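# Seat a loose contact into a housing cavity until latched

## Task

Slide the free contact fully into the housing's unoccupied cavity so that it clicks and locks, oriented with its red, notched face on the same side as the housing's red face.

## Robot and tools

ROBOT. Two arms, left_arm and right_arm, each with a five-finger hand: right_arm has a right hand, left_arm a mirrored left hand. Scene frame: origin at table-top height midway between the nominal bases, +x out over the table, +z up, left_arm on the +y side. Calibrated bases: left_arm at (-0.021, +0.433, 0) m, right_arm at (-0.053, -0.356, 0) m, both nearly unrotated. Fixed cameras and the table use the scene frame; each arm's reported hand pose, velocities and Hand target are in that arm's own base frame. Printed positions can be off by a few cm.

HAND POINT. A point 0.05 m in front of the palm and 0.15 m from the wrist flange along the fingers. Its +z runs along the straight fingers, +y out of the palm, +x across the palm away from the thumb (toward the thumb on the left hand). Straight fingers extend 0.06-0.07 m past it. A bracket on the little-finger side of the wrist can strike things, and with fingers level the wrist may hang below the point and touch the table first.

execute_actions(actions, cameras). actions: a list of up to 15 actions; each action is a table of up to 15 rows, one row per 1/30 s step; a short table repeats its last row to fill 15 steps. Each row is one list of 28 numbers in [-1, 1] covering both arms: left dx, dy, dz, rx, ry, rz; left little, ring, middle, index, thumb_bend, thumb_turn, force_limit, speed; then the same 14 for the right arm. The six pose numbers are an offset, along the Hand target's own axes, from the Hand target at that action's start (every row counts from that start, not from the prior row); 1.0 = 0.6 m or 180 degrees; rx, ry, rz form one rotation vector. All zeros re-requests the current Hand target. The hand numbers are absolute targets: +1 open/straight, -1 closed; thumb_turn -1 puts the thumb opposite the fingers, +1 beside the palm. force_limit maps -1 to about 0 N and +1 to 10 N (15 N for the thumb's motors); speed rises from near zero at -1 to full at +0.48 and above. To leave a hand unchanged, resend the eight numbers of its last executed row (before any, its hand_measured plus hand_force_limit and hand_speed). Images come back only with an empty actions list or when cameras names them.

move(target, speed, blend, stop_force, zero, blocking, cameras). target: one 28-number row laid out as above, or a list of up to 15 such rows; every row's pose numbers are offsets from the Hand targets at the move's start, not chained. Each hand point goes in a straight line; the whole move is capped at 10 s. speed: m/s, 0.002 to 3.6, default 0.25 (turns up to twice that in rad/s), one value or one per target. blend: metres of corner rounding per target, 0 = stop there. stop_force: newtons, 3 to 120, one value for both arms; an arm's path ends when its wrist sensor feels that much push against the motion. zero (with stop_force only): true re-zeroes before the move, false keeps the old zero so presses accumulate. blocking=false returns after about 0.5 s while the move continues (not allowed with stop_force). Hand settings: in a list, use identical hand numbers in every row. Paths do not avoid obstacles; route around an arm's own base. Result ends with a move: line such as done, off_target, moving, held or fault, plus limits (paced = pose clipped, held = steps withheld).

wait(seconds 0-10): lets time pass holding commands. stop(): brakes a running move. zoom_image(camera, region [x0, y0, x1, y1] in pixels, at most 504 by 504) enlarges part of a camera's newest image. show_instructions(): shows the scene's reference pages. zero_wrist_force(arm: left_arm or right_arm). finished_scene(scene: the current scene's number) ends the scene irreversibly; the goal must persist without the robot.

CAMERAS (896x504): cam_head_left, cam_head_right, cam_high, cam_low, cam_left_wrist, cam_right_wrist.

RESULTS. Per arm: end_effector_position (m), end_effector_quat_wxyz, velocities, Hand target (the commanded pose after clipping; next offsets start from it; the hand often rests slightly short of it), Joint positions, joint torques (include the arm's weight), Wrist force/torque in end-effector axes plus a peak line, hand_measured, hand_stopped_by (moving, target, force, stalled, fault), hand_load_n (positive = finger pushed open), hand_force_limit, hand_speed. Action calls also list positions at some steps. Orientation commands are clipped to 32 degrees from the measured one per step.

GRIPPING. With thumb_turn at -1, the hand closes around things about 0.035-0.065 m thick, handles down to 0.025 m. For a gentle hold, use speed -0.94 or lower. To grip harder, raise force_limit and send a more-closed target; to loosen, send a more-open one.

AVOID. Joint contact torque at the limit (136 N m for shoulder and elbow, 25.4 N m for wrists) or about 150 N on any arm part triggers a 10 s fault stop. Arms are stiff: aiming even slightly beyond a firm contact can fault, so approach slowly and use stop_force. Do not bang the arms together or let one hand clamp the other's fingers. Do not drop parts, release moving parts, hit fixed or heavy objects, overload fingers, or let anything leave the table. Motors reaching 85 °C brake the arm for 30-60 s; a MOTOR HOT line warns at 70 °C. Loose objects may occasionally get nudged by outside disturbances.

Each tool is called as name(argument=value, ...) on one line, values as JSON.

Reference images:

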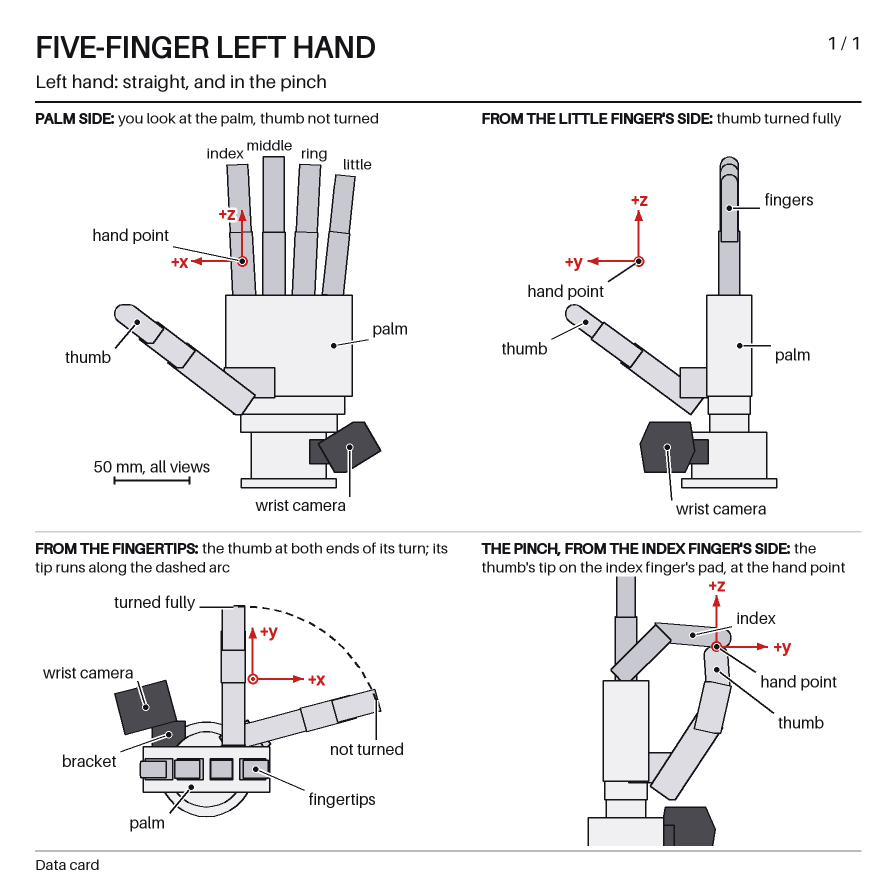

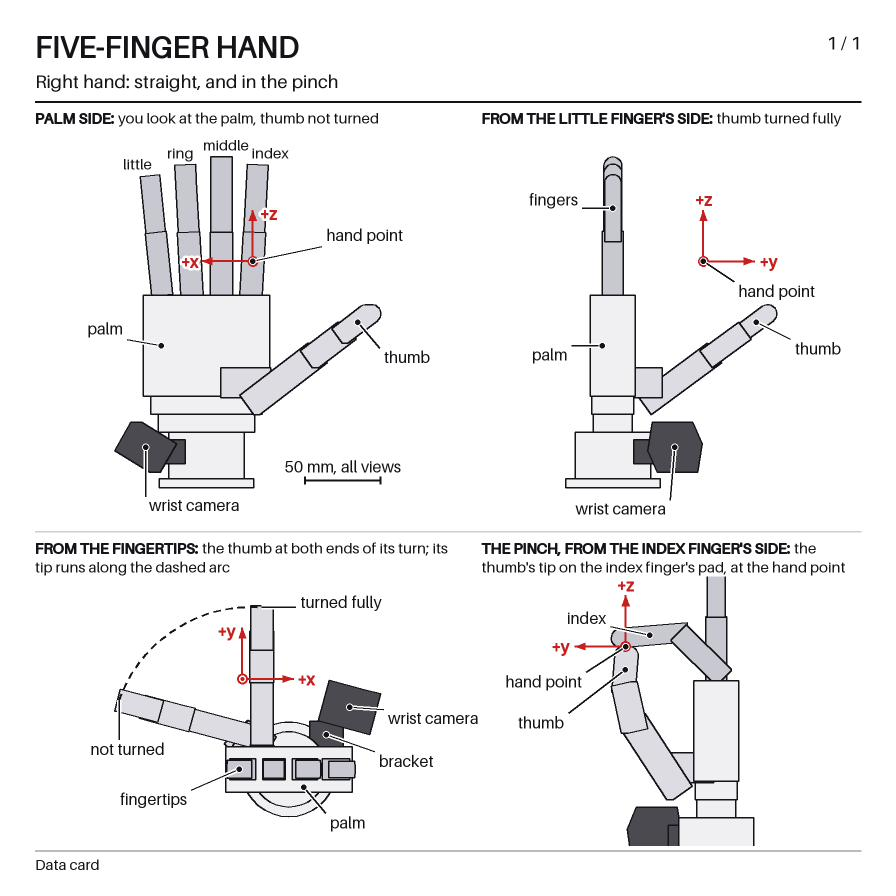

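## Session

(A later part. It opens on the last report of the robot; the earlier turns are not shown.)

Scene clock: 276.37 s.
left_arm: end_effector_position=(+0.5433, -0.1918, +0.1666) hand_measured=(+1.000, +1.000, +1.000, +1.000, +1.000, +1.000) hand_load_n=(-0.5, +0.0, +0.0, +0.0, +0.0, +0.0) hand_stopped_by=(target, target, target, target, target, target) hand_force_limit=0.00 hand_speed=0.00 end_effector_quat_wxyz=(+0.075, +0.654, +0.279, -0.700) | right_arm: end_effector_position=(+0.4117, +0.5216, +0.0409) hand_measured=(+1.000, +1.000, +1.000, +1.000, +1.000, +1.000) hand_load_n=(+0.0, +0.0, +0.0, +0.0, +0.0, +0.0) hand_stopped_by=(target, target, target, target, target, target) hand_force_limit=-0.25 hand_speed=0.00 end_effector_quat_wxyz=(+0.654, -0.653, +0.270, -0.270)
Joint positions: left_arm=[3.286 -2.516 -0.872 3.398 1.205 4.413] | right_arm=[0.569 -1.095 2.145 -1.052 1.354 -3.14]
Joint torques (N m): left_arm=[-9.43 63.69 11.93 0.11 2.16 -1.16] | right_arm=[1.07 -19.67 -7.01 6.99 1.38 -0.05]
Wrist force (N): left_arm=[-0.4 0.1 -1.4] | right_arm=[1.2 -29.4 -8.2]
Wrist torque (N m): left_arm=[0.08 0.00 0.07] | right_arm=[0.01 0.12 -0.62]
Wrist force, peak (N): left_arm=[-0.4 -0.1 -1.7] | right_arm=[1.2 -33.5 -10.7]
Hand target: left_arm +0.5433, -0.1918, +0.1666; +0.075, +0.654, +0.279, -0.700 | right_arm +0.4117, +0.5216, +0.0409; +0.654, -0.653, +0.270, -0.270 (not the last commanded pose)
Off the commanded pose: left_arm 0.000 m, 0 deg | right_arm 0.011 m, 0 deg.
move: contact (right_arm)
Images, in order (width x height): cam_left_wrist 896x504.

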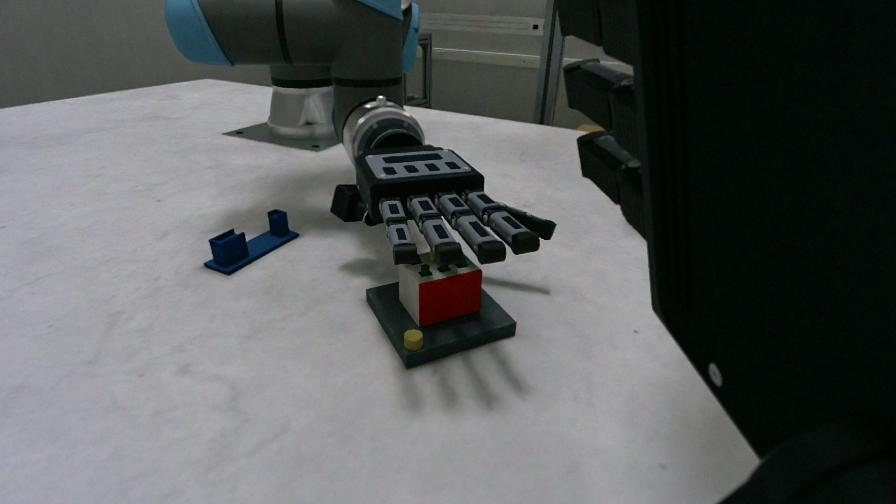

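move(target=[0,0,0,0,0,0,1,1,1,1,1,1,0,0,0,-0.05,-0.003,0,0,0,1,1,1,1,1,1,-0.25,0], speed=0.08, cameras=["cam_left_wrist","cam_right_wrist","cam_low"])

zoom_image(camera="cam_left_wrist", region=[390, 210, 490, 310])

zoom_image(camera="cam_right_wrist", region=[260, 100, 620, 400])

Scene clock: 277.77 s.
left_arm: end_effector_position=(+0.5433, -0.1918, +0.1666) hand_measured=(+1.000, +1.000, +1.000, +1.000, +1.000, +1.000) hand_load_n=(+0.0, +0.0, +0.0, +0.0, +0.0, +0.0) hand_stopped_by=(target, target, target, target, target, target) hand_force_limit=0.00 hand_speed=0.00 end_effector_quat_wxyz=(+0.075, +0.654, +0.279, -0.700) | right_arm: end_effector_position=(+0.4105, +0.5203, +0.0710) hand_measured=(+1.000, +1.000, +1.000, +1.000, +1.000, +1.000) hand_load_n=(+0.0, -0.5, +0.0, +0.0, +0.0, +0.0) hand_stopped_by=(target, target, target, target, target, target) hand_force_limit=-0.25 hand_speed=0.00 end_effector_quat_wxyz=(+0.654, -0.653, +0.270, -0.270)
Joint positions: left_arm=[3.286 -2.516 -0.872 3.398 1.205 4.413] | right_arm=[0.568 -1.169 2.139 -0.972 1.352 -3.14]
Joint torques (N m): left_arm=[-8.21 63.51 11.58 0.03 2.26 -1.07] | right_arm=[-12.05 -25.44 -8.41 -3.85 -1.48 -0.05]
Wrist force (N): left_arm=[-0.1 -0.1 -1.4] | right_arm=[2.5 1.0 -3.1]
Wrist torque (N m): left_arm=[0.04 -0.03 0.08] | right_arm=[0.24 -0.23 0.27]
Wrist force, peak (N): left_arm=[-0.1 0.0 -1.7] | right_arm=[1.2 -29.3 -8.3]
Hand target: left_arm +0.5433, -0.1918, +0.1666; +0.075, +0.654, +0.279, -0.700 | right_arm +0.4104, +0.5203, +0.0709; +0.654, -0.653, +0.270, -0.270
Off the commanded pose: left_arm 0.000 m, 0 deg | right_arm 0.000 m, 0 deg.
move: done
Images, in order (width x height): cam_low 896x504, cam_left_wrist 896x504, cam_right_wrist 896x504.

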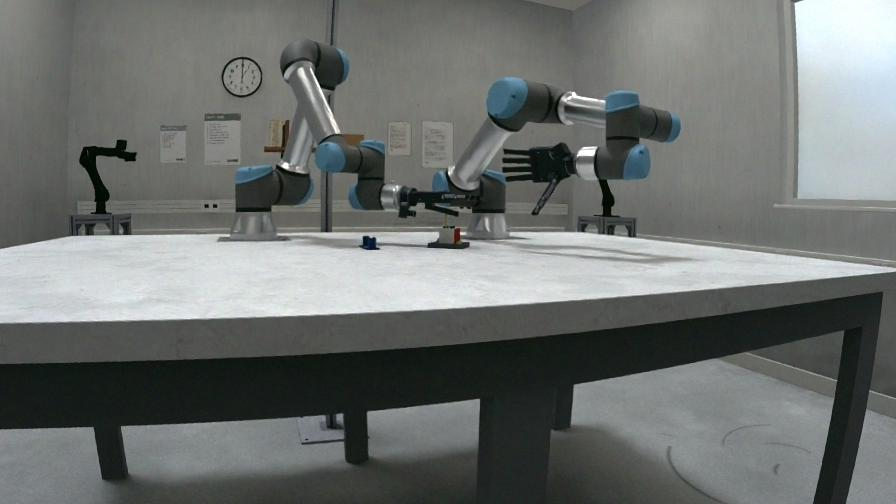

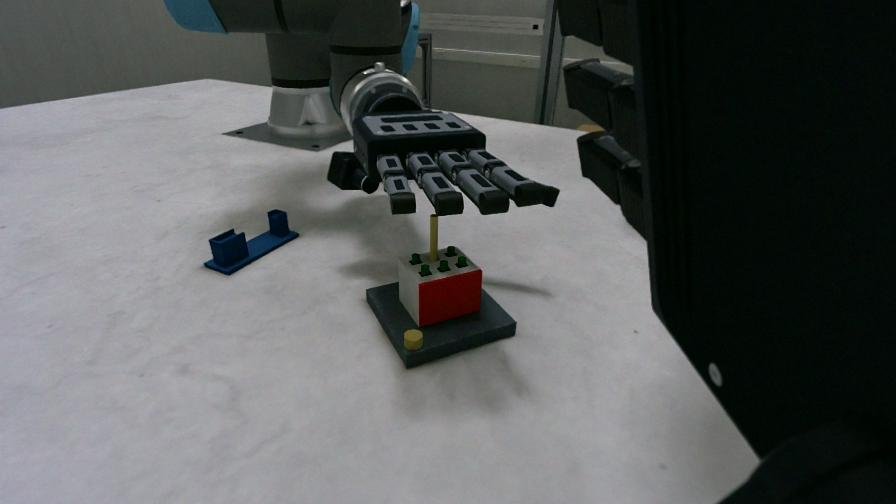

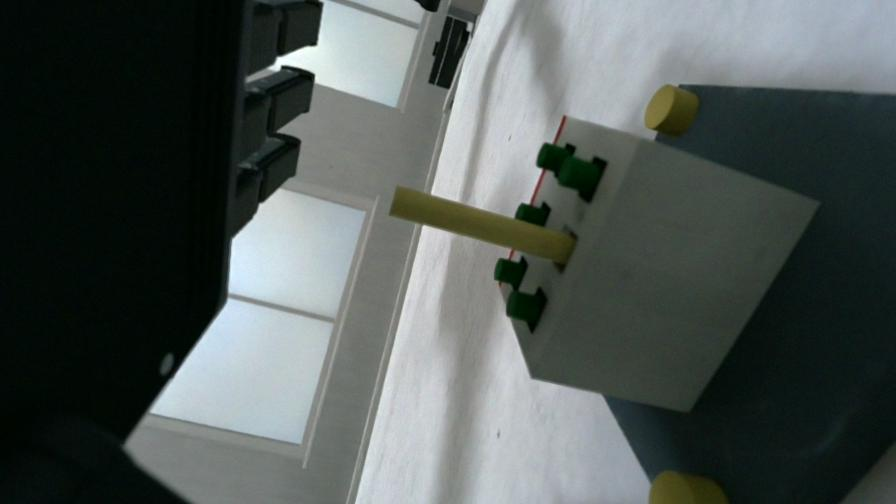

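Scaled by 5.040.

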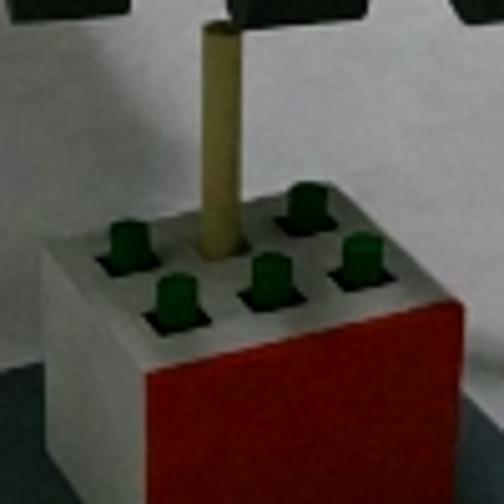

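Scaled by 1.400.

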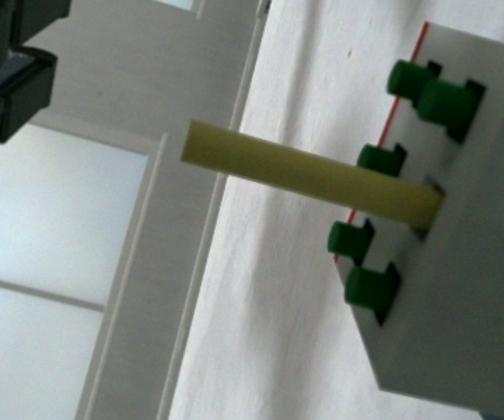

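move(target=[0,0,0,0,0,0,1,1,1,1,1,1,0,0,0,0.058,0,0,0,0,1,1,1,1,1,1,-0.25,0], speed=0.02, stop_force=15, cameras=[])

move(target=[0,0,0,0,0,0,1,1,1,1,1,1,0,0,0,0.0005,-0.0012,0,0,0,1,1,1,1,1,1,-0.25,0], speed=0.01, cameras=[])

move(target=[0,0,0,0,0,0,1,1,1,1,1,1,0,0,0,0.012,0,0,0,0,1,1,1,1,1,1,-0.25,0], speed=0.004, stop_force=25, cameras=[])

Scene clock: 281.90 s.
left_arm: end_effector_position=(+0.5433, -0.1918, +0.1666) hand_measured=(+1.000, +1.000, +1.000, +1.000, +1.000, +1.000) hand_load_n=(+0.0, +0.0, +0.0, +0.0, +0.0, +0.0) hand_stopped_by=(target, target, target, target, target, target) hand_force_limit=0.00 hand_speed=0.00 end_effector_quat_wxyz=(+0.075, +0.654, +0.279, -0.700) | right_arm: end_effector_position=(+0.4105, +0.5203, +0.0414) hand_measured=(+1.000, +1.000, +1.000, +1.000, +1.000, +1.000) hand_load_n=(+0.0, +0.0, +0.0, +0.0, +0.0, +0.0) hand_stopped_by=(target, target, target, target, target, target) hand_force_limit=-0.25 hand_speed=0.00 end_effector_quat_wxyz=(+0.654, -0.653, +0.270, -0.270)
Joint positions: left_arm=[3.286 -2.516 -0.872 3.398 1.205 4.413] | right_arm=[0.568 -1.099 2.15 -1.054 1.353 -3.14]
Joint torques (N m): left_arm=[-9.09 63.51 12.27 0.07 2.23 -1.38] | right_arm=[8.76 -16.02 -12.36 -0.73 1.08 -1.29]
Wrist force (N): left_arm=[-0.1 -0.2 -1.7] | right_arm=[2.2 -14.0 -3.2]
Wrist torque (N m): left_arm=[0.05 -0.06 0.10] | right_arm=[-0.05 -0.22 -0.13]
Wrist force, peak (N): left_arm=[-0.2 0.0 -1.7] | right_arm=[2.4 -27.2 -3.5]
Hand target: left_arm +0.5433, -0.1918, +0.1666; +0.075, +0.654, +0.279, -0.700 | right_arm +0.4105, +0.5203, +0.0414; +0.654, -0.653, +0.270, -0.270 (not the last commanded pose)
Off the commanded pose: left_arm 0.000 m, 0 deg | right_arm 0.005 m, 0 deg.
move: contact (right_arm)
No camera images: "cameras" was empty.

Scene clock: 282.60 s.
left_arm: end_effector_position=(+0.5433, -0.1918, +0.1666) hand_measured=(+1.000, +1.000, +1.000, +1.000, +1.000, +1.000) hand_load_n=(+0.0, +0.0, +0.0, +0.0, +0.0, +0.0) hand_stopped_by=(target, target, target, target, target, target) hand_force_limit=0.00 hand_speed=0.00 end_effector_quat_wxyz=(+0.075, +0.654, +0.279, -0.700) | right_arm: end_effector_position=(+0.4100, +0.5199, +0.0411) hand_measured=(+1.000, +1.000, +1.000, +1.000, +1.000, +1.000) hand_load_n=(+0.0, +0.0, +0.0, +0.0, +0.0, -0.5) hand_stopped_by=(target, target, target, target, target, target) hand_force_limit=-0.25 hand_speed=0.00 end_effector_quat_wxyz=(+0.654, -0.653, +0.270, -0.270)
Joint positions: left_arm=[3.286 -2.516 -0.872 3.398 1.205 4.413] | right_arm=[0.568 -1.099 2.152 -1.056 1.352 -3.14]
Joint torques (N m): left_arm=[-8.52 63.78 11.78 0.08 2.22 -1.23] | right_arm=[-14.34 -26.04 1.8 1.54 -1.55 -1.31]
Wrist force (N): left_arm=[-0.4 0.1 -1.5] | right_arm=[1.8 -20.0 -1.0]
Wrist torque (N m): left_arm=[0.08 0.01 0.06] | right_arm=[-0.28 -0.30 -0.32]
Wrist force, peak (N): left_arm=[-0.1 0.3 -1.7] | right_arm=[2.6 -20.1 -3.0]
Hand target: left_arm +0.5433, -0.1918, +0.1666; +0.075, +0.654, +0.279, -0.700 | right_arm +0.4100, +0.5198, +0.0411; +0.654, -0.653, +0.270, -0.270
Off the commanded pose: left_arm 0.000 m, 0 deg | right_arm 0.000 m, 0 deg.
move: done
No camera images: "cameras" was empty.

Scene clock: 283.67 s.
left_arm: end_effector_position=(+0.5433, -0.1918, +0.1666) hand_measured=(+1.000, +1.000, +1.000, +1.000, +1.000, +1.000) hand_load_n=(+0.0, +0.0, +0.0, +0.0, +0.0, +0.0) hand_stopped_by=(target, target, target, target, target, target) hand_force_limit=0.00 hand_speed=0.00 end_effector_quat_wxyz=(+0.075, +0.654, +0.279, -0.700) | right_arm: end_effector_position=(+0.4101, +0.5199, +0.0400) hand_measured=(+1.000, +1.000, +1.000, +1.000, +1.000, +1.000) hand_load_n=(+0.0, +0.0, +0.0, +0.0, +0.0, +0.0) hand_stopped_by=(target, target, target, target, target, target) hand_force_limit=-0.25 hand_speed=0.00 end_effector_quat_wxyz=(+0.654, -0.652, +0.270, -0.270)
Joint positions: left_arm=[3.286 -2.516 -0.872 3.398 1.205 4.413] | right_arm=[0.568 -1.096 2.152 -1.059 1.352 -3.14]
Joint torques (N m): left_arm=[-9.24 63.67 11.43 0.09 2.08 -1.28] | right_arm=[-12.77 -11.33 4.91 10.55 -0.8 -1.34]
Wrist force (N): left_arm=[-0.2 0.2 -1.5] | right_arm=[2.4 -45.3 -3.4]
Wrist torque (N m): left_arm=[0.10 -0.03 0.07] | right_arm=[-0.69 -0.24 -0.96]
Wrist force, peak (N): left_arm=[-0.2 0.2 -1.7] | right_arm=[2.2 -48.7 -3.4]
Hand target: left_arm +0.5433, -0.1918, +0.1666; +0.075, +0.654, +0.279, -0.700 | right_arm +0.4101, +0.5199, +0.0400; +0.655, -0.652, +0.270, -0.270 (not the last commanded pose)
Off the commanded pose: left_arm 0.000 m, 0 deg | right_arm 0.006 m, 0 deg.
move: contact (right_arm)
No camera images: "cameras" was empty.

move(target=[[0,0,0,0,0,0,1,1,1,1,1,1,0,0,0,-0.1333,0,0,0,0,1,1,1,0.25,0.1,-0.5,-0.25,0],[0,0,0,0,0,0,1,1,1,1,1,1,0,0,0.0319,-0.1333,-0.0453,0,0,0,1,1,1,0.25,0.1,-0.5,-0.25,0]], speed=0.15, blend=[0.01,0], cameras=["cam_left_wrist","cam_right_wrist"])

zoom_image(camera="cam_left_wrist", region=[390, 210, 490, 310])

Scene clock: 286.97 s.
left_arm: end_effector_position=(+0.5433, -0.1918, +0.1666) hand_measured=(+1.000, +1.000, +1.000, +1.000, +1.000, +1.000) hand_load_n=(+0.0, +0.0, +0.0, +0.0, +0.0, +0.0) hand_stopped_by=(target, target, target, target, target, target) hand_force_limit=0.00 hand_speed=0.00 end_effector_quat_wxyz=(+0.075, +0.654, +0.279, -0.700) | right_arm: end_effector_position=(+0.4044, +0.4870, +0.1199) hand_measured=(+1.000, +1.000, +1.000, +0.250, +0.100, -0.500) hand_load_n=(+0.0, +0.0, +0.0, +0.0, +0.0, +0.0) hand_stopped_by=(target, target, target, target, target, target) hand_force_limit=-0.25 hand_speed=0.00 end_effector_quat_wxyz=(+0.655, -0.652, +0.270, -0.271)
Joint positions: left_arm=[3.286 -2.516 -0.872 3.398 1.205 4.413] | right_arm=[0.5 -1.334 2.191 -0.861 1.284 -3.14]
Joint torques (N m): left_arm=[-8.86 62.9 12.07 -0.1 2.21 -1.25] | right_arm=[-0.49 -30.83 -10.01 0.13 -0.96 1.36]
Wrist force (N): left_arm=[-0.2 0.1 -1.6] | right_arm=[-0.1 2.1 -3.1]
Wrist torque (N m): left_arm=[0.08 -0.03 0.08] | right_arm=[0.43 0.16 0.13]
Wrist force, peak (N): left_arm=[-0.2 0.0 -1.9] | right_arm=[2.4 -45.6 -3.6]
Hand target: left_arm +0.5433, -0.1918, +0.1666; +0.075, +0.654, +0.279, -0.700 | right_arm +0.4043, +0.4869, +0.1199; +0.655, -0.652, +0.270, -0.270
Off the commanded pose: left_arm 0.000 m, 0 deg | right_arm 0.000 m, 0 deg.
move: done
Images, in order (width x height): cam_left_wrist 896x504, cam_right_wrist 896x504.

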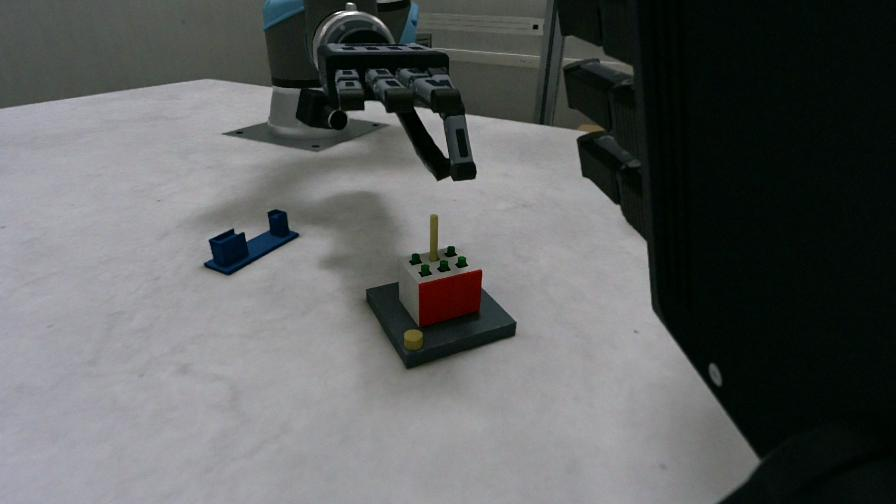

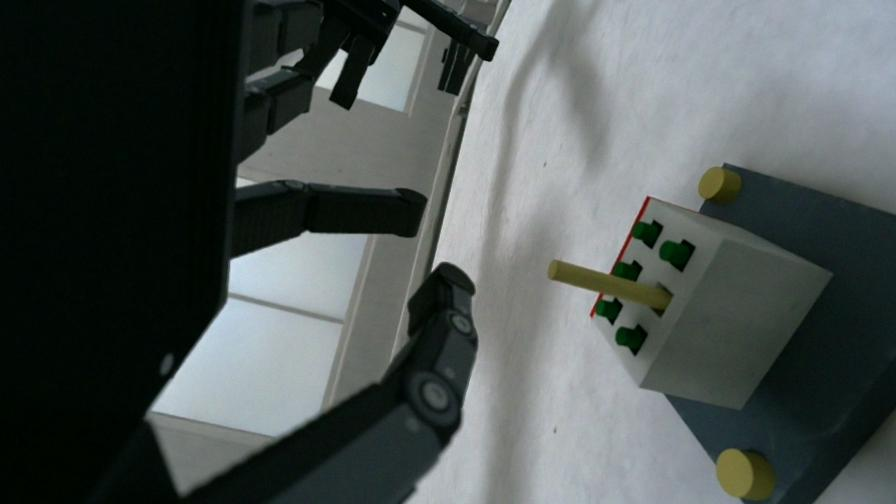

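Scaled by 5.040.

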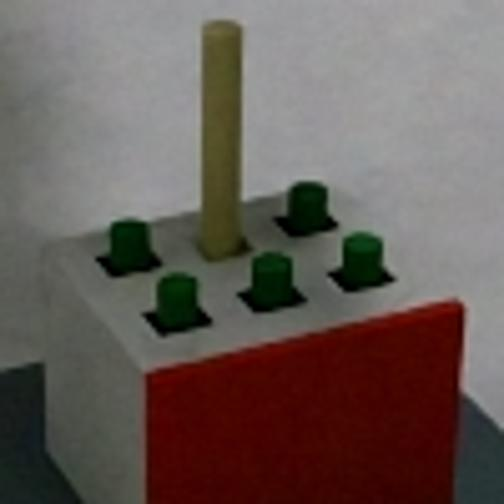

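move(target=[0,0,0,0,0,0,1,1,1,1,1,1,0,0,0,0.055,0,0,0,0,1,1,1,0.25,0.1,-0.5,-0.25,0], speed=0.1, stop_force=6, cameras=["cam_left_wrist","cam_right_wrist"])

zoom_image(camera="cam_left_wrist", region=[380, 160, 500, 300])

Scene clock: 289.30 s.
left_arm: end_effector_position=(+0.5433, -0.1918, +0.1666) hand_measured=(+1.000, +1.000, +1.000, +1.000, +1.000, +1.000) hand_load_n=(+0.0, +0.0, +0.0, +0.0, +0.0, +0.0) hand_stopped_by=(target, target, target, target, target, target) hand_force_limit=0.00 hand_speed=0.00 end_effector_quat_wxyz=(+0.075, +0.654, +0.279, -0.700) | right_arm: end_effector_position=(+0.4043, +0.4870, +0.0869) hand_measured=(+1.000, +1.000, +1.000, +0.250, +0.100, -0.500) hand_load_n=(+0.0, -0.5, +0.0, +0.0, +0.0, +0.0) hand_stopped_by=(target, target, target, target, target, target) hand_force_limit=-0.25 hand_speed=0.00 end_effector_quat_wxyz=(+0.655, -0.652, +0.270, -0.270)
Joint positions: left_arm=[3.286 -2.516 -0.872 3.398 1.205 4.413] | right_arm=[0.5 -1.258 2.216 -0.961 1.284 -3.14]
Joint torques (N m): left_arm=[-8.48 63.98 11.69 -0.08 2.2 -1.2] | right_arm=[11.51 -21.42 -21.19 -3.61 1.46 1.62]
Wrist force (N): left_arm=[-0.3 0.1 -1.5] | right_arm=[-0.2 2.0 -3.0]
Wrist torque (N m): left_arm=[0.07 -0.01 0.07] | right_arm=[0.40 0.17 0.12]
Wrist force, peak (N): left_arm=[-0.2 0.0 -1.8] | right_arm=[-0.3 2.7 -3.1]
Hand target: left_arm +0.5433, -0.1918, +0.1666; +0.075, +0.654, +0.279, -0.700 | right_arm +0.4043, +0.4870, +0.0869; +0.655, -0.652, +0.270, -0.270
Off the commanded pose: left_arm 0.000 m, 0 deg | right_arm 0.000 m, 0 deg.
move: done
Images, in order (width x height): cam_left_wrist 896x504, cam_right_wrist 896x504.

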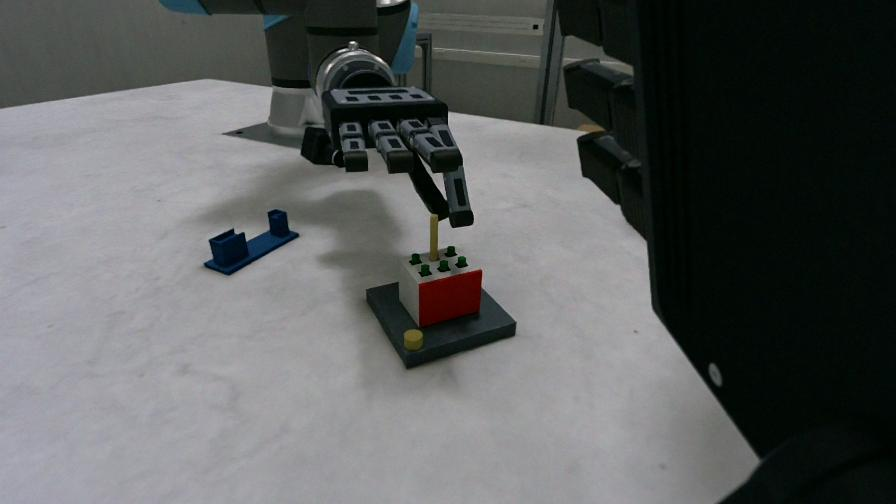

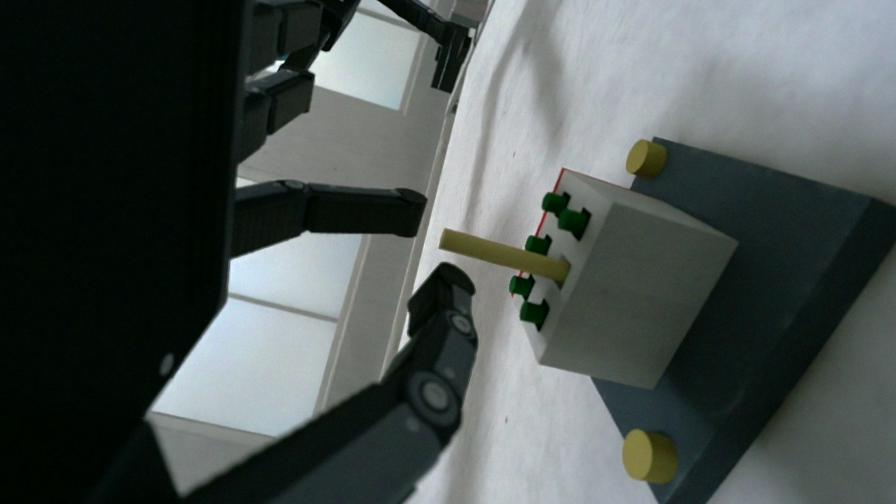

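Scaled by 3.600.

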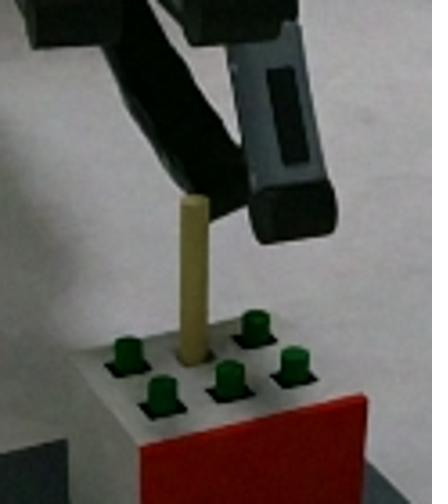

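move(target=[0,0,0,0,0,0,1,1,1,1,1,1,0,0,0.002,0.018,0.0045,0,0,0,1,1,1,0.25,0.1,-0.5,-0.25,0], speed=0.06, stop_force=6, cameras=[])

move(target=[0,0,0,0,0,0,1,1,1,1,1,1,0,0,0,0,0,0,0,0,1,1,1,0.25,-0.05,-0.5,-0.6,-0.85], speed=0.06, cameras=[])

move(target=[0,0,0,0,0,0,1,1,1,1,1,1,0,0,0,0,0,0,0,0,1,1,1,-0.5,-0.05,-0.5,-0.5,-0.9], speed=0.06, cameras=["cam_right_wrist","cam_left_wrist"])

zoom_image(camera="cam_left_wrist", region=[380, 160, 500, 300])

Scene clock: 292.27 s.
left_arm: end_effector_position=(+0.5433, -0.1918, +0.1666) hand_measured=(+1.000, +1.000, +1.000, +1.000, +1.000, +1.000) hand_load_n=(+0.0, +0.0, +0.0, +0.0, +0.0, +0.0) hand_stopped_by=(target, target, target, target, target, target) hand_force_limit=0.00 hand_speed=0.00 end_effector_quat_wxyz=(+0.075, +0.654, +0.279, -0.700) | right_arm: end_effector_position=(+0.4071, +0.4881, +0.0761) hand_measured=(+1.000, +1.000, +1.000, +0.250, +0.100, -0.500) hand_load_n=(+0.0, +0.0, -0.5, +0.0, +0.0, +0.0) hand_stopped_by=(target, target, target, target, target, target) hand_force_limit=-0.25 hand_speed=0.00 end_effector_quat_wxyz=(+0.655, -0.652, +0.270, -0.270)
Joint positions: left_arm=[3.286 -2.516 -0.872 3.398 1.205 4.413] | right_arm=[0.499 -1.227 2.214 -0.991 1.283 -3.14]
Joint torques (N m): left_arm=[-8.94 63.81 11.71 0.09 2.27 -1.15] | right_arm=[-13.56 -35.67 -12.37 0.72 -0.71 1.26]
Wrist force (N): left_arm=[-0.1 0.1 -1.7] | right_arm=[0.0 2.1 -3.0]
Wrist torque (N m): left_arm=[0.08 -0.04 0.08] | right_arm=[0.40 0.13 0.13]
Wrist force, peak (N): left_arm=[-0.1 0.5 -1.7] | right_arm=[0.0 2.4 -3.2]
Hand target: left_arm +0.5433, -0.1918, +0.1666; +0.075, +0.654, +0.279, -0.700 | right_arm +0.4071, +0.4881, +0.0761; +0.655, -0.652, +0.270, -0.270
Off the commanded pose: left_arm 0.000 m, 0 deg | right_arm 0.000 m, 0 deg.
move: done
No camera images: "cameras" was empty.

Scene clock: 293.23 s.
left_arm: end_effector_position=(+0.5433, -0.1918, +0.1666) hand_measured=(+1.000, +1.000, +1.000, +1.000, +1.000, +1.000) hand_load_n=(+0.0, +0.0, +0.0, +0.0, +0.0, +0.0) hand_stopped_by=(target, target, target, target, target, target) hand_force_limit=0.00 hand_speed=0.00 end_effector_quat_wxyz=(+0.075, +0.654, +0.279, -0.700) | right_arm: end_effector_position=(+0.4071, +0.4881, +0.0761) hand_measured=(+1.000, +1.000, +1.000, +0.250, -0.048, -0.500) hand_load_n=(+0.0, +0.0, +0.0, +0.0, +1.5, +1.0) hand_stopped_by=(target, target, target, target, target, target) hand_force_limit=-0.60 hand_speed=-0.85 end_effector_quat_wxyz=(+0.654, -0.652, +0.270, -0.270)
Joint positions: left_arm=[3.286 -2.516 -0.872 3.398 1.205 4.413] | right_arm=[0.499 -1.227 2.214 -0.991 1.283 -3.14]
Joint torques (N m): left_arm=[-8.93 63.83 11.79 0.07 2.16 -1.1] | right_arm=[-13.47 -35.67 -9.02 -0.49 1.18 1.4]
Wrist force (N): left_arm=[-0.3 0.3 -1.4] | right_arm=[-1.5 2.6 -5.7]
Wrist torque (N m): left_arm=[0.10 -0.01 0.06] | right_arm=[0.39 0.20 0.11]
Wrist force, peak (N): left_arm=[-0.1 0.2 -1.7] | right_arm=[-1.5 2.6 -5.7]
Hand target: left_arm +0.5433, -0.1918, +0.1666; +0.075, +0.654, +0.279, -0.700 | right_arm +0.4071, +0.4881, +0.0761; +0.655, -0.652, +0.270, -0.270
Off the commanded pose: left_arm 0.000 m, 0 deg | right_arm 0.000 m, 0 deg.
move: done
No camera images: "cameras" was empty.

Scene clock: 294.90 s.
left_arm: end_effector_position=(+0.5433, -0.1918, +0.1666) hand_measured=(+1.000, +1.000, +1.000, +1.000, +1.000, +1.000) hand_load_n=(+0.0, +0.0, +0.0, +0.0, +0.0, +0.0) hand_stopped_by=(target, target, target, target, target, target) hand_force_limit=0.00 hand_speed=0.00 end_effector_quat_wxyz=(+0.075, +0.654, +0.279, -0.700) | right_arm: end_effector_position=(+0.4071, +0.4881, +0.0761) hand_measured=(+1.000, +1.000, +1.000, -0.140, -0.048, -0.500) hand_load_n=(+0.0, +0.0, -0.5, +4.5, +2.0, +0.5) hand_stopped_by=(target, target, target, force, target, target) hand_force_limit=-0.50 hand_speed=-0.90 end_effector_quat_wxyz=(+0.655, -0.652, +0.270, -0.270)
Joint positions: left_arm=[3.286 -2.516 -0.872 3.398 1.205 4.413] | right_arm=[0.499 -1.227 2.214 -0.991 1.283 -3.14]
Joint torques (N m): left_arm=[-8.87 64.07 11.68 0.15 2.22 -1.21] | right_arm=[-13.43 -35.02 -9.28 -3.54 1.43 1.51]
Wrist force (N): left_arm=[-0.2 0.1 -1.3] | right_arm=[-2.3 1.2 -3.0]
Wrist torque (N m): left_arm=[0.07 -0.03 0.08] | right_arm=[0.37 0.17 0.09]
Wrist force, peak (N): left_arm=[-0.2 0.4 -1.7] | right_arm=[-1.4 2.9 -5.7]
Hand target: left_arm +0.5433, -0.1918, +0.1666; +0.075, +0.654, +0.279, -0.700 | right_arm +0.4071, +0.4881, +0.0761; +0.655, -0.652, +0.270, -0.270
Off the commanded pose: left_arm 0.000 m, 0 deg | right_arm 0.000 m, 0 deg.
move: done
Images, in order (width x height): cam_left_wrist 896x504, cam_right_wrist 896x504.

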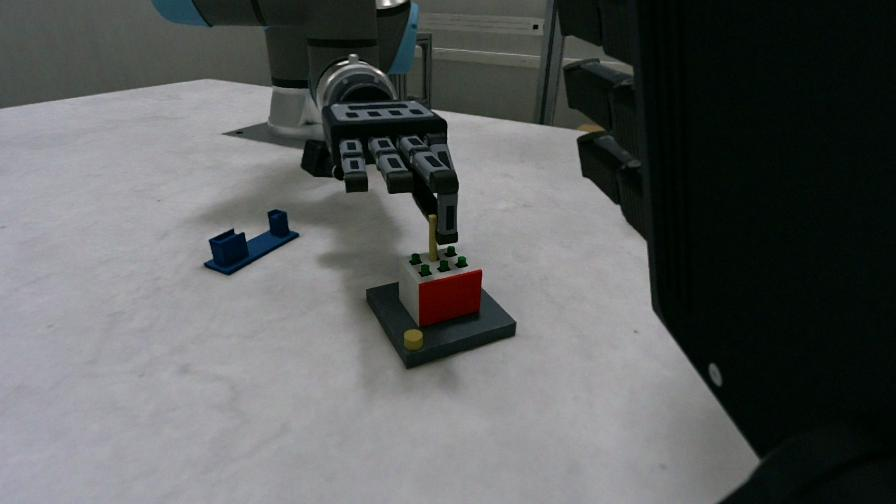

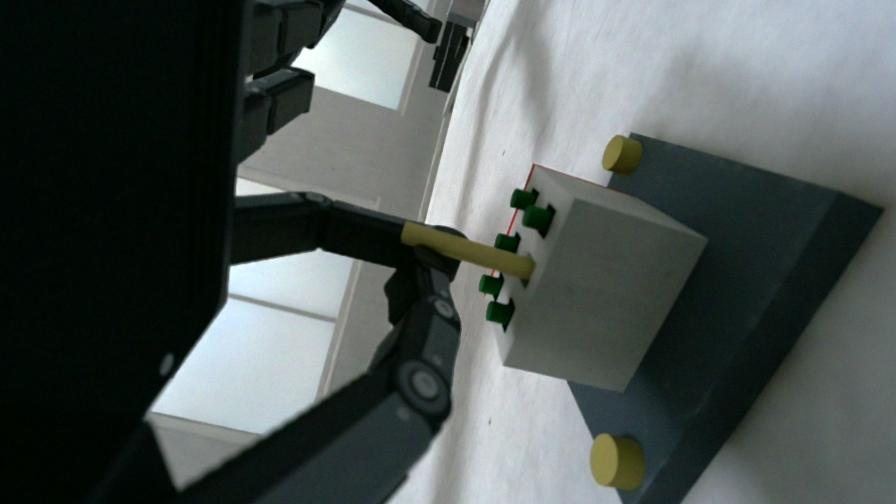

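Scaled by 3.600.

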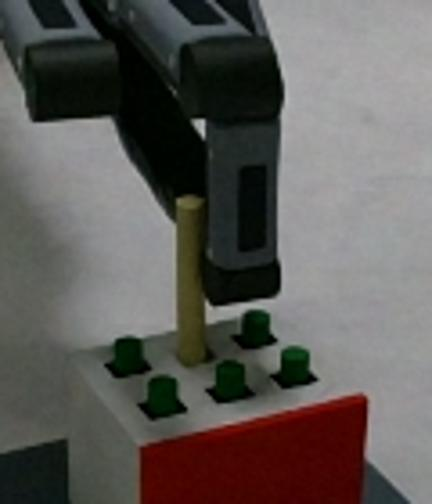

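move(target=[0,0,0,0,0,0,1,1,1,1,1,1,0,0,0,0,0,0,0,0,1,1,1,0.25,0.15,-0.6,-0.5,0], speed=0.06, cameras=[])

move(target=[0,0,0,0,0,0,1,1,1,1,1,1,0,0,0.012,0,0,0,0,0,1,1,1,0.25,0.15,-0.6,-0.5,0], speed=0.06, cameras=[])

move(target=[0,0,0,0,0,0,1,1,1,1,1,1,0,0,0,0,0,0,0,0,1,1,1,0.25,-0.05,-0.6,-0.5,-0.8], speed=0.06, cameras=[])

move(target=[0,0,0,0,0,0,1,1,1,1,1,1,0,0,0,0,0,0,0,0,1,1,1,-0.5,-0.05,-0.6,-0.25,-0.88], speed=0.06, cameras=["cam_right_wrist","cam_left_wrist"])

zoom_image(camera="cam_left_wrist", region=[380, 160, 500, 300])

Scene clock: 296.63 s.
left_arm: end_effector_position=(+0.5433, -0.1918, +0.1666) hand_measured=(+1.000, +1.000, +1.000, +1.000, +1.000, +1.000) hand_load_n=(+0.0, +0.0, +0.0, +0.0, +0.0, -0.5) hand_stopped_by=(target, target, target, target, target, target) hand_force_limit=0.00 hand_speed=0.00 end_effector_quat_wxyz=(+0.075, +0.654, +0.279, -0.700) | right_arm: end_effector_position=(+0.4071, +0.4881, +0.0761) hand_measured=(+1.000, +1.000, +1.000, +0.250, +0.150, -0.600) hand_load_n=(+0.0, +0.0, +0.0, +0.0, +0.0, +0.0) hand_stopped_by=(target, target, target, target, target, target) hand_force_limit=-0.50 hand_speed=0.00 end_effector_quat_wxyz=(+0.655, -0.652, +0.270, -0.270)
Joint positions: left_arm=[3.286 -2.516 -0.872 3.398 1.205 4.413] | right_arm=[0.499 -1.227 2.214 -0.991 1.283 -3.14]
Joint torques (N m): left_arm=[-8.25 63.88 11.6 0.01 2.26 -1.28] | right_arm=[-13.52 -33.4 -9.87 -1 1.54 0.52]
Wrist force (N): left_arm=[-0.2 0.2 -1.4] | right_arm=[-0.3 2.0 -3.1]
Wrist torque (N m): left_arm=[0.09 -0.03 0.07] | right_arm=[0.39 0.18 0.10]
Wrist force, peak (N): left_arm=[-0.2 0.1 -1.7] | right_arm=[-1.6 1.6 -5.3]
Hand target: left_arm +0.5433, -0.1918, +0.1666; +0.075, +0.654, +0.279, -0.700 | right_arm +0.4071, +0.4881, +0.0761; +0.655, -0.652, +0.270, -0.270
Off the commanded pose: left_arm 0.000 m, 0 deg | right_arm 0.000 m, 0 deg.
move: done
No camera images: "cameras" was empty.

Scene clock: 297.33 s.
left_arm: end_effector_position=(+0.5433, -0.1918, +0.1666) hand_measured=(+1.000, +1.000, +1.000, +1.000, +1.000, +1.000) hand_load_n=(+0.0, +0.0, +0.0, +0.0, +0.0, +0.0) hand_stopped_by=(target, target, target, target, target, target) hand_force_limit=0.00 hand_speed=0.00 end_effector_quat_wxyz=(+0.075, +0.654, +0.279, -0.700) | right_arm: end_effector_position=(+0.4123, +0.4829, +0.0761) hand_measured=(+1.000, +1.000, +1.000, +0.250, +0.150, -0.600) hand_load_n=(+0.0, +0.0, +0.0, +0.0, +0.0, +0.0) hand_stopped_by=(target, target, target, target, target, target) hand_force_limit=-0.50 hand_speed=0.00 end_effector_quat_wxyz=(+0.654, -0.652, +0.270, -0.270)
Joint positions: left_arm=[3.286 -2.516 -0.872 3.398 1.205 4.413] | right_arm=[0.479 -1.227 2.216 -0.991 1.263 -3.14]
Joint torques (N m): left_arm=[-8.65 63.51 11.94 0.16 2.17 -1.36] | right_arm=[10.05 -34.01 -7.91 -3.67 1.36 1.41]
Wrist force (N): left_arm=[-0.2 0.0 -1.4] | right_arm=[0.0 2.1 -3.1]
Wrist torque (N m): left_arm=[0.06 -0.02 0.08] | right_arm=[0.42 0.14 0.11]
Wrist force, peak (N): left_arm=[-0.2 0.1 -1.8] | right_arm=[0.1 2.0 -3.3]
Hand target: left_arm +0.5433, -0.1918, +0.1666; +0.075, +0.654, +0.279, -0.700 | right_arm +0.4122, +0.4830, +0.0761; +0.655, -0.652, +0.270, -0.270
Off the commanded pose: left_arm 0.000 m, 0 deg | right_arm 0.000 m, 0 deg.
move: done
No camera images: "cameras" was empty.

Scene clock: 298.23 s.
left_arm: end_effector_position=(+0.5433, -0.1918, +0.1666) hand_measured=(+1.000, +1.000, +1.000, +1.000, +1.000, +1.000) hand_load_n=(+0.0, +0.0, +0.0, +0.0, +0.0, +0.0) hand_stopped_by=(target, target, target, target, target, target) hand_force_limit=0.00 hand_speed=0.00 end_effector_quat_wxyz=(+0.075, +0.654, +0.279, -0.700) | right_arm: end_effector_position=(+0.4122, +0.4830, +0.0761) hand_measured=(+1.000, +1.000, +1.000, +0.250, -0.028, -0.600) hand_load_n=(+0.0, +0.0, -0.5, +0.0, +3.5, +0.0) hand_stopped_by=(target, target, target, target, force, target) hand_force_limit=-0.50 hand_speed=-0.80 end_effector_quat_wxyz=(+0.655, -0.652, +0.270, -0.270)
Joint positions: left_arm=[3.286 -2.516 -0.872 3.398 1.205 4.413] | right_arm=[0.479 -1.227 2.216 -0.991 1.264 -3.14]
Joint torques (N m): left_arm=[-8.58 64.01 12.15 -0.01 2.21 -1.18] | right_arm=[10.77 -32.54 -13.1 -3.13 1.33 1.64]
Wrist force (N): left_arm=[-0.1 0.1 -1.3] | right_arm=[-0.4 3.7 -9.9]
Wrist torque (N m): left_arm=[0.07 -0.04 0.08] | right_arm=[0.37 0.14 0.10]
Wrist force, peak (N): left_arm=[-0.1 0.2 -1.8] | right_arm=[-0.6 4.2 -10.3]
Hand target: left_arm +0.5433, -0.1918, +0.1666; +0.075, +0.654, +0.279, -0.700 | right_arm +0.4122, +0.4830, +0.0761; +0.655, -0.652, +0.270, -0.270
Off the commanded pose: left_arm 0.000 m, 0 deg | right_arm 0.000 m, 0 deg.
move: done
No camera images: "cameras" was empty.

Scene clock: 299.63 s.
left_arm: end_effector_position=(+0.5433, -0.1918, +0.1666) hand_measured=(+1.000, +1.000, +1.000, +1.000, +1.000, +1.000) hand_load_n=(+0.0, +0.0, +0.0, +0.0, +0.0, +0.0) hand_stopped_by=(target, target, target, target, target, target) hand_force_limit=0.00 hand_speed=0.00 end_effector_quat_wxyz=(+0.075, +0.654, +0.279, -0.700) | right_arm: end_effector_position=(+0.4122, +0.4830, +0.0761) hand_measured=(+1.000, +1.000, +1.000, -0.126, -0.028, -0.600) hand_load_n=(+0.0, +0.0, +0.0, +5.0, +4.0, +0.0) hand_stopped_by=(target, target, target, force, force, target) hand_force_limit=-0.25 hand_speed=-0.88 end_effector_quat_wxyz=(+0.655, -0.652, +0.270, -0.270)
Joint positions: left_arm=[3.286 -2.516 -0.872 3.398 1.205 4.413] | right_arm=[0.479 -1.227 2.216 -0.991 1.264 -3.14]
Joint torques (N m): left_arm=[-8.07 63.19 12.9 0.15 2.26 -1.37] | right_arm=[8.8 -28.91 -21.17 -2.21 1.34 1.53]
Wrist force (N): left_arm=[0.0 0.2 -1.7] | right_arm=[-0.6 2.2 -5.9]
Wrist torque (N m): left_arm=[0.10 -0.06 0.09] | right_arm=[0.37 0.17 0.10]
Wrist force, peak (N): left_arm=[-0.2 0.1 -1.7] | right_arm=[-0.3 4.2 -10.1]
Hand target: left_arm +0.5433, -0.1918, +0.1666; +0.075, +0.654, +0.279, -0.700 | right_arm +0.4122, +0.4830, +0.0761; +0.655, -0.652, +0.270, -0.270
Off the commanded pose: left_arm 0.000 m, 0 deg | right_arm 0.000 m, 0 deg.
move: done
Images, in order (width x height): cam_left_wrist 896x504, cam_right_wrist 896x504.

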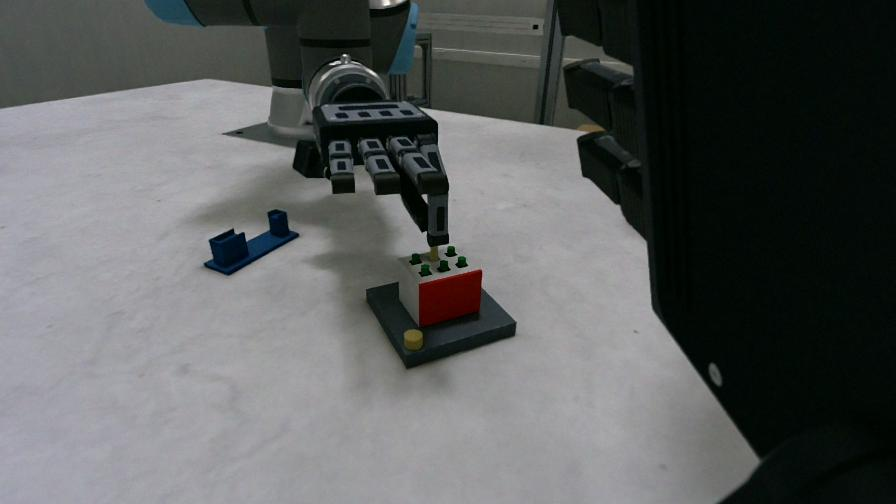

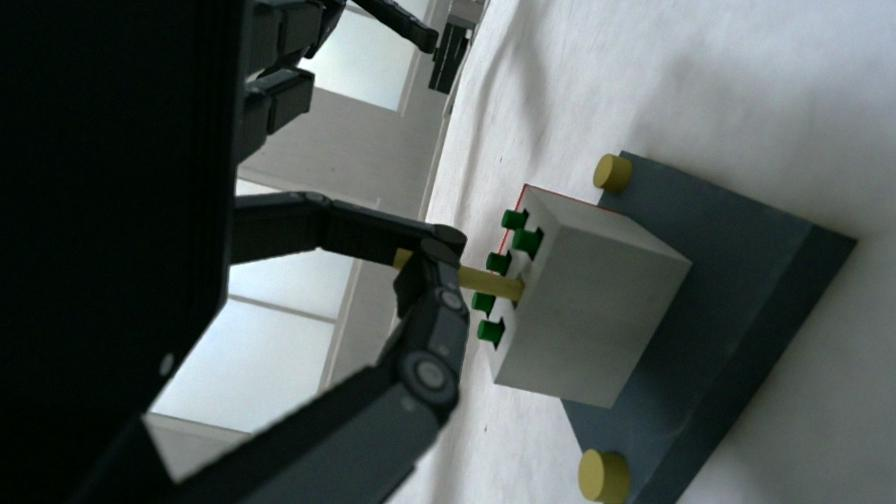

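Scaled by 3.600.

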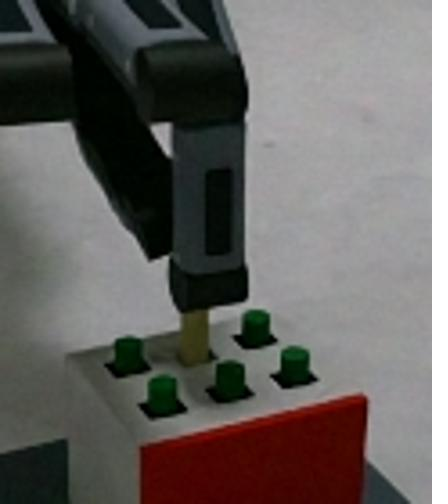

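move(target=[0,0,0,0,0,0,1,1,1,1,1,1,0,0,0,-0.003,0,0,0,0,1,1,1,-0.5,-0.05,-0.6,-0.25,-0.88], speed=0.01, cameras=["cam_left_wrist"])

zoom_image(camera="cam_left_wrist", region=[380, 160, 500, 300])

Scene clock: 300.83 s.
left_arm: end_effector_position=(+0.5433, -0.1918, +0.1666) hand_measured=(+1.000, +1.000, +1.000, +1.000, +1.000, +1.000) hand_load_n=(+0.0, +0.0, +0.0, +0.0, +0.0, +0.0) hand_stopped_by=(target, target, target, target, target, target) hand_force_limit=0.00 hand_speed=0.00 end_effector_quat_wxyz=(+0.075, +0.654, +0.279, -0.700) | right_arm: end_effector_position=(+0.4122, +0.4830, +0.0779) hand_measured=(+1.000, +1.000, +1.000, -0.126, -0.028, -0.600) hand_load_n=(+0.0, +0.0, +0.0, +5.0, +4.0, -0.5) hand_stopped_by=(target, target, target, force, force, target) hand_force_limit=-0.25 hand_speed=-0.88 end_effector_quat_wxyz=(+0.655, -0.652, +0.270, -0.270)
Joint positions: left_arm=[3.286 -2.516 -0.872 3.398 1.205 4.413] | right_arm=[0.479 -1.232 2.215 -0.986 1.264 -3.14]
Joint torques (N m): left_arm=[-8.32 63.59 11.64 0.12 2.17 -1.23] | right_arm=[5.58 -32.45 -22.05 -1.42 1.24 1.32]
Wrist force (N): left_arm=[-0.2 0.1 -1.4] | right_arm=[-0.6 5.2 -4.7]
Wrist torque (N m): left_arm=[0.08 -0.03 0.07] | right_arm=[0.33 0.17 0.08]
Wrist force, peak (N): left_arm=[0.0 0.3 -1.8] | right_arm=[-0.5 6.0 -4.9]
Hand target: left_arm +0.5433, -0.1918, +0.1666; +0.075, +0.654, +0.279, -0.700 | right_arm +0.4122, +0.4830, +0.0779; +0.655, -0.652, +0.270, -0.270
Off the commanded pose: left_arm 0.000 m, 0 deg | right_arm 0.000 m, 0 deg.
move: done
Images, in order (width x height): cam_left_wrist 896x504.

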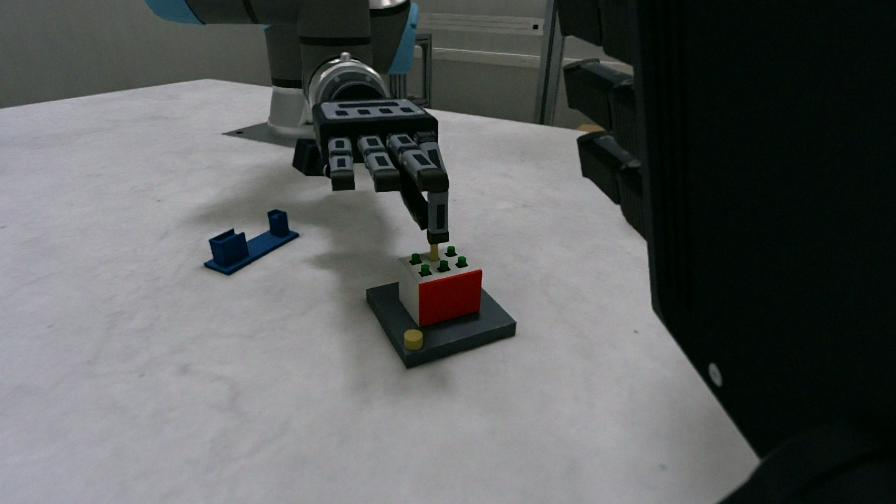

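Scaled by 3.600.

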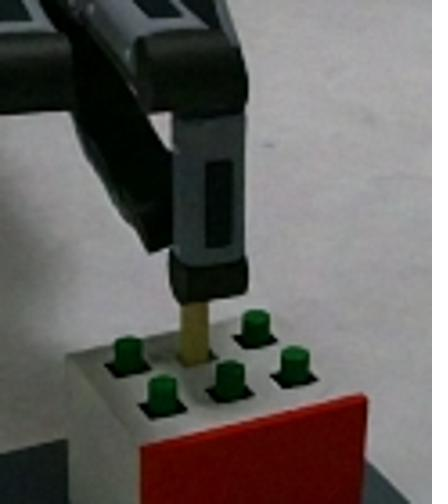

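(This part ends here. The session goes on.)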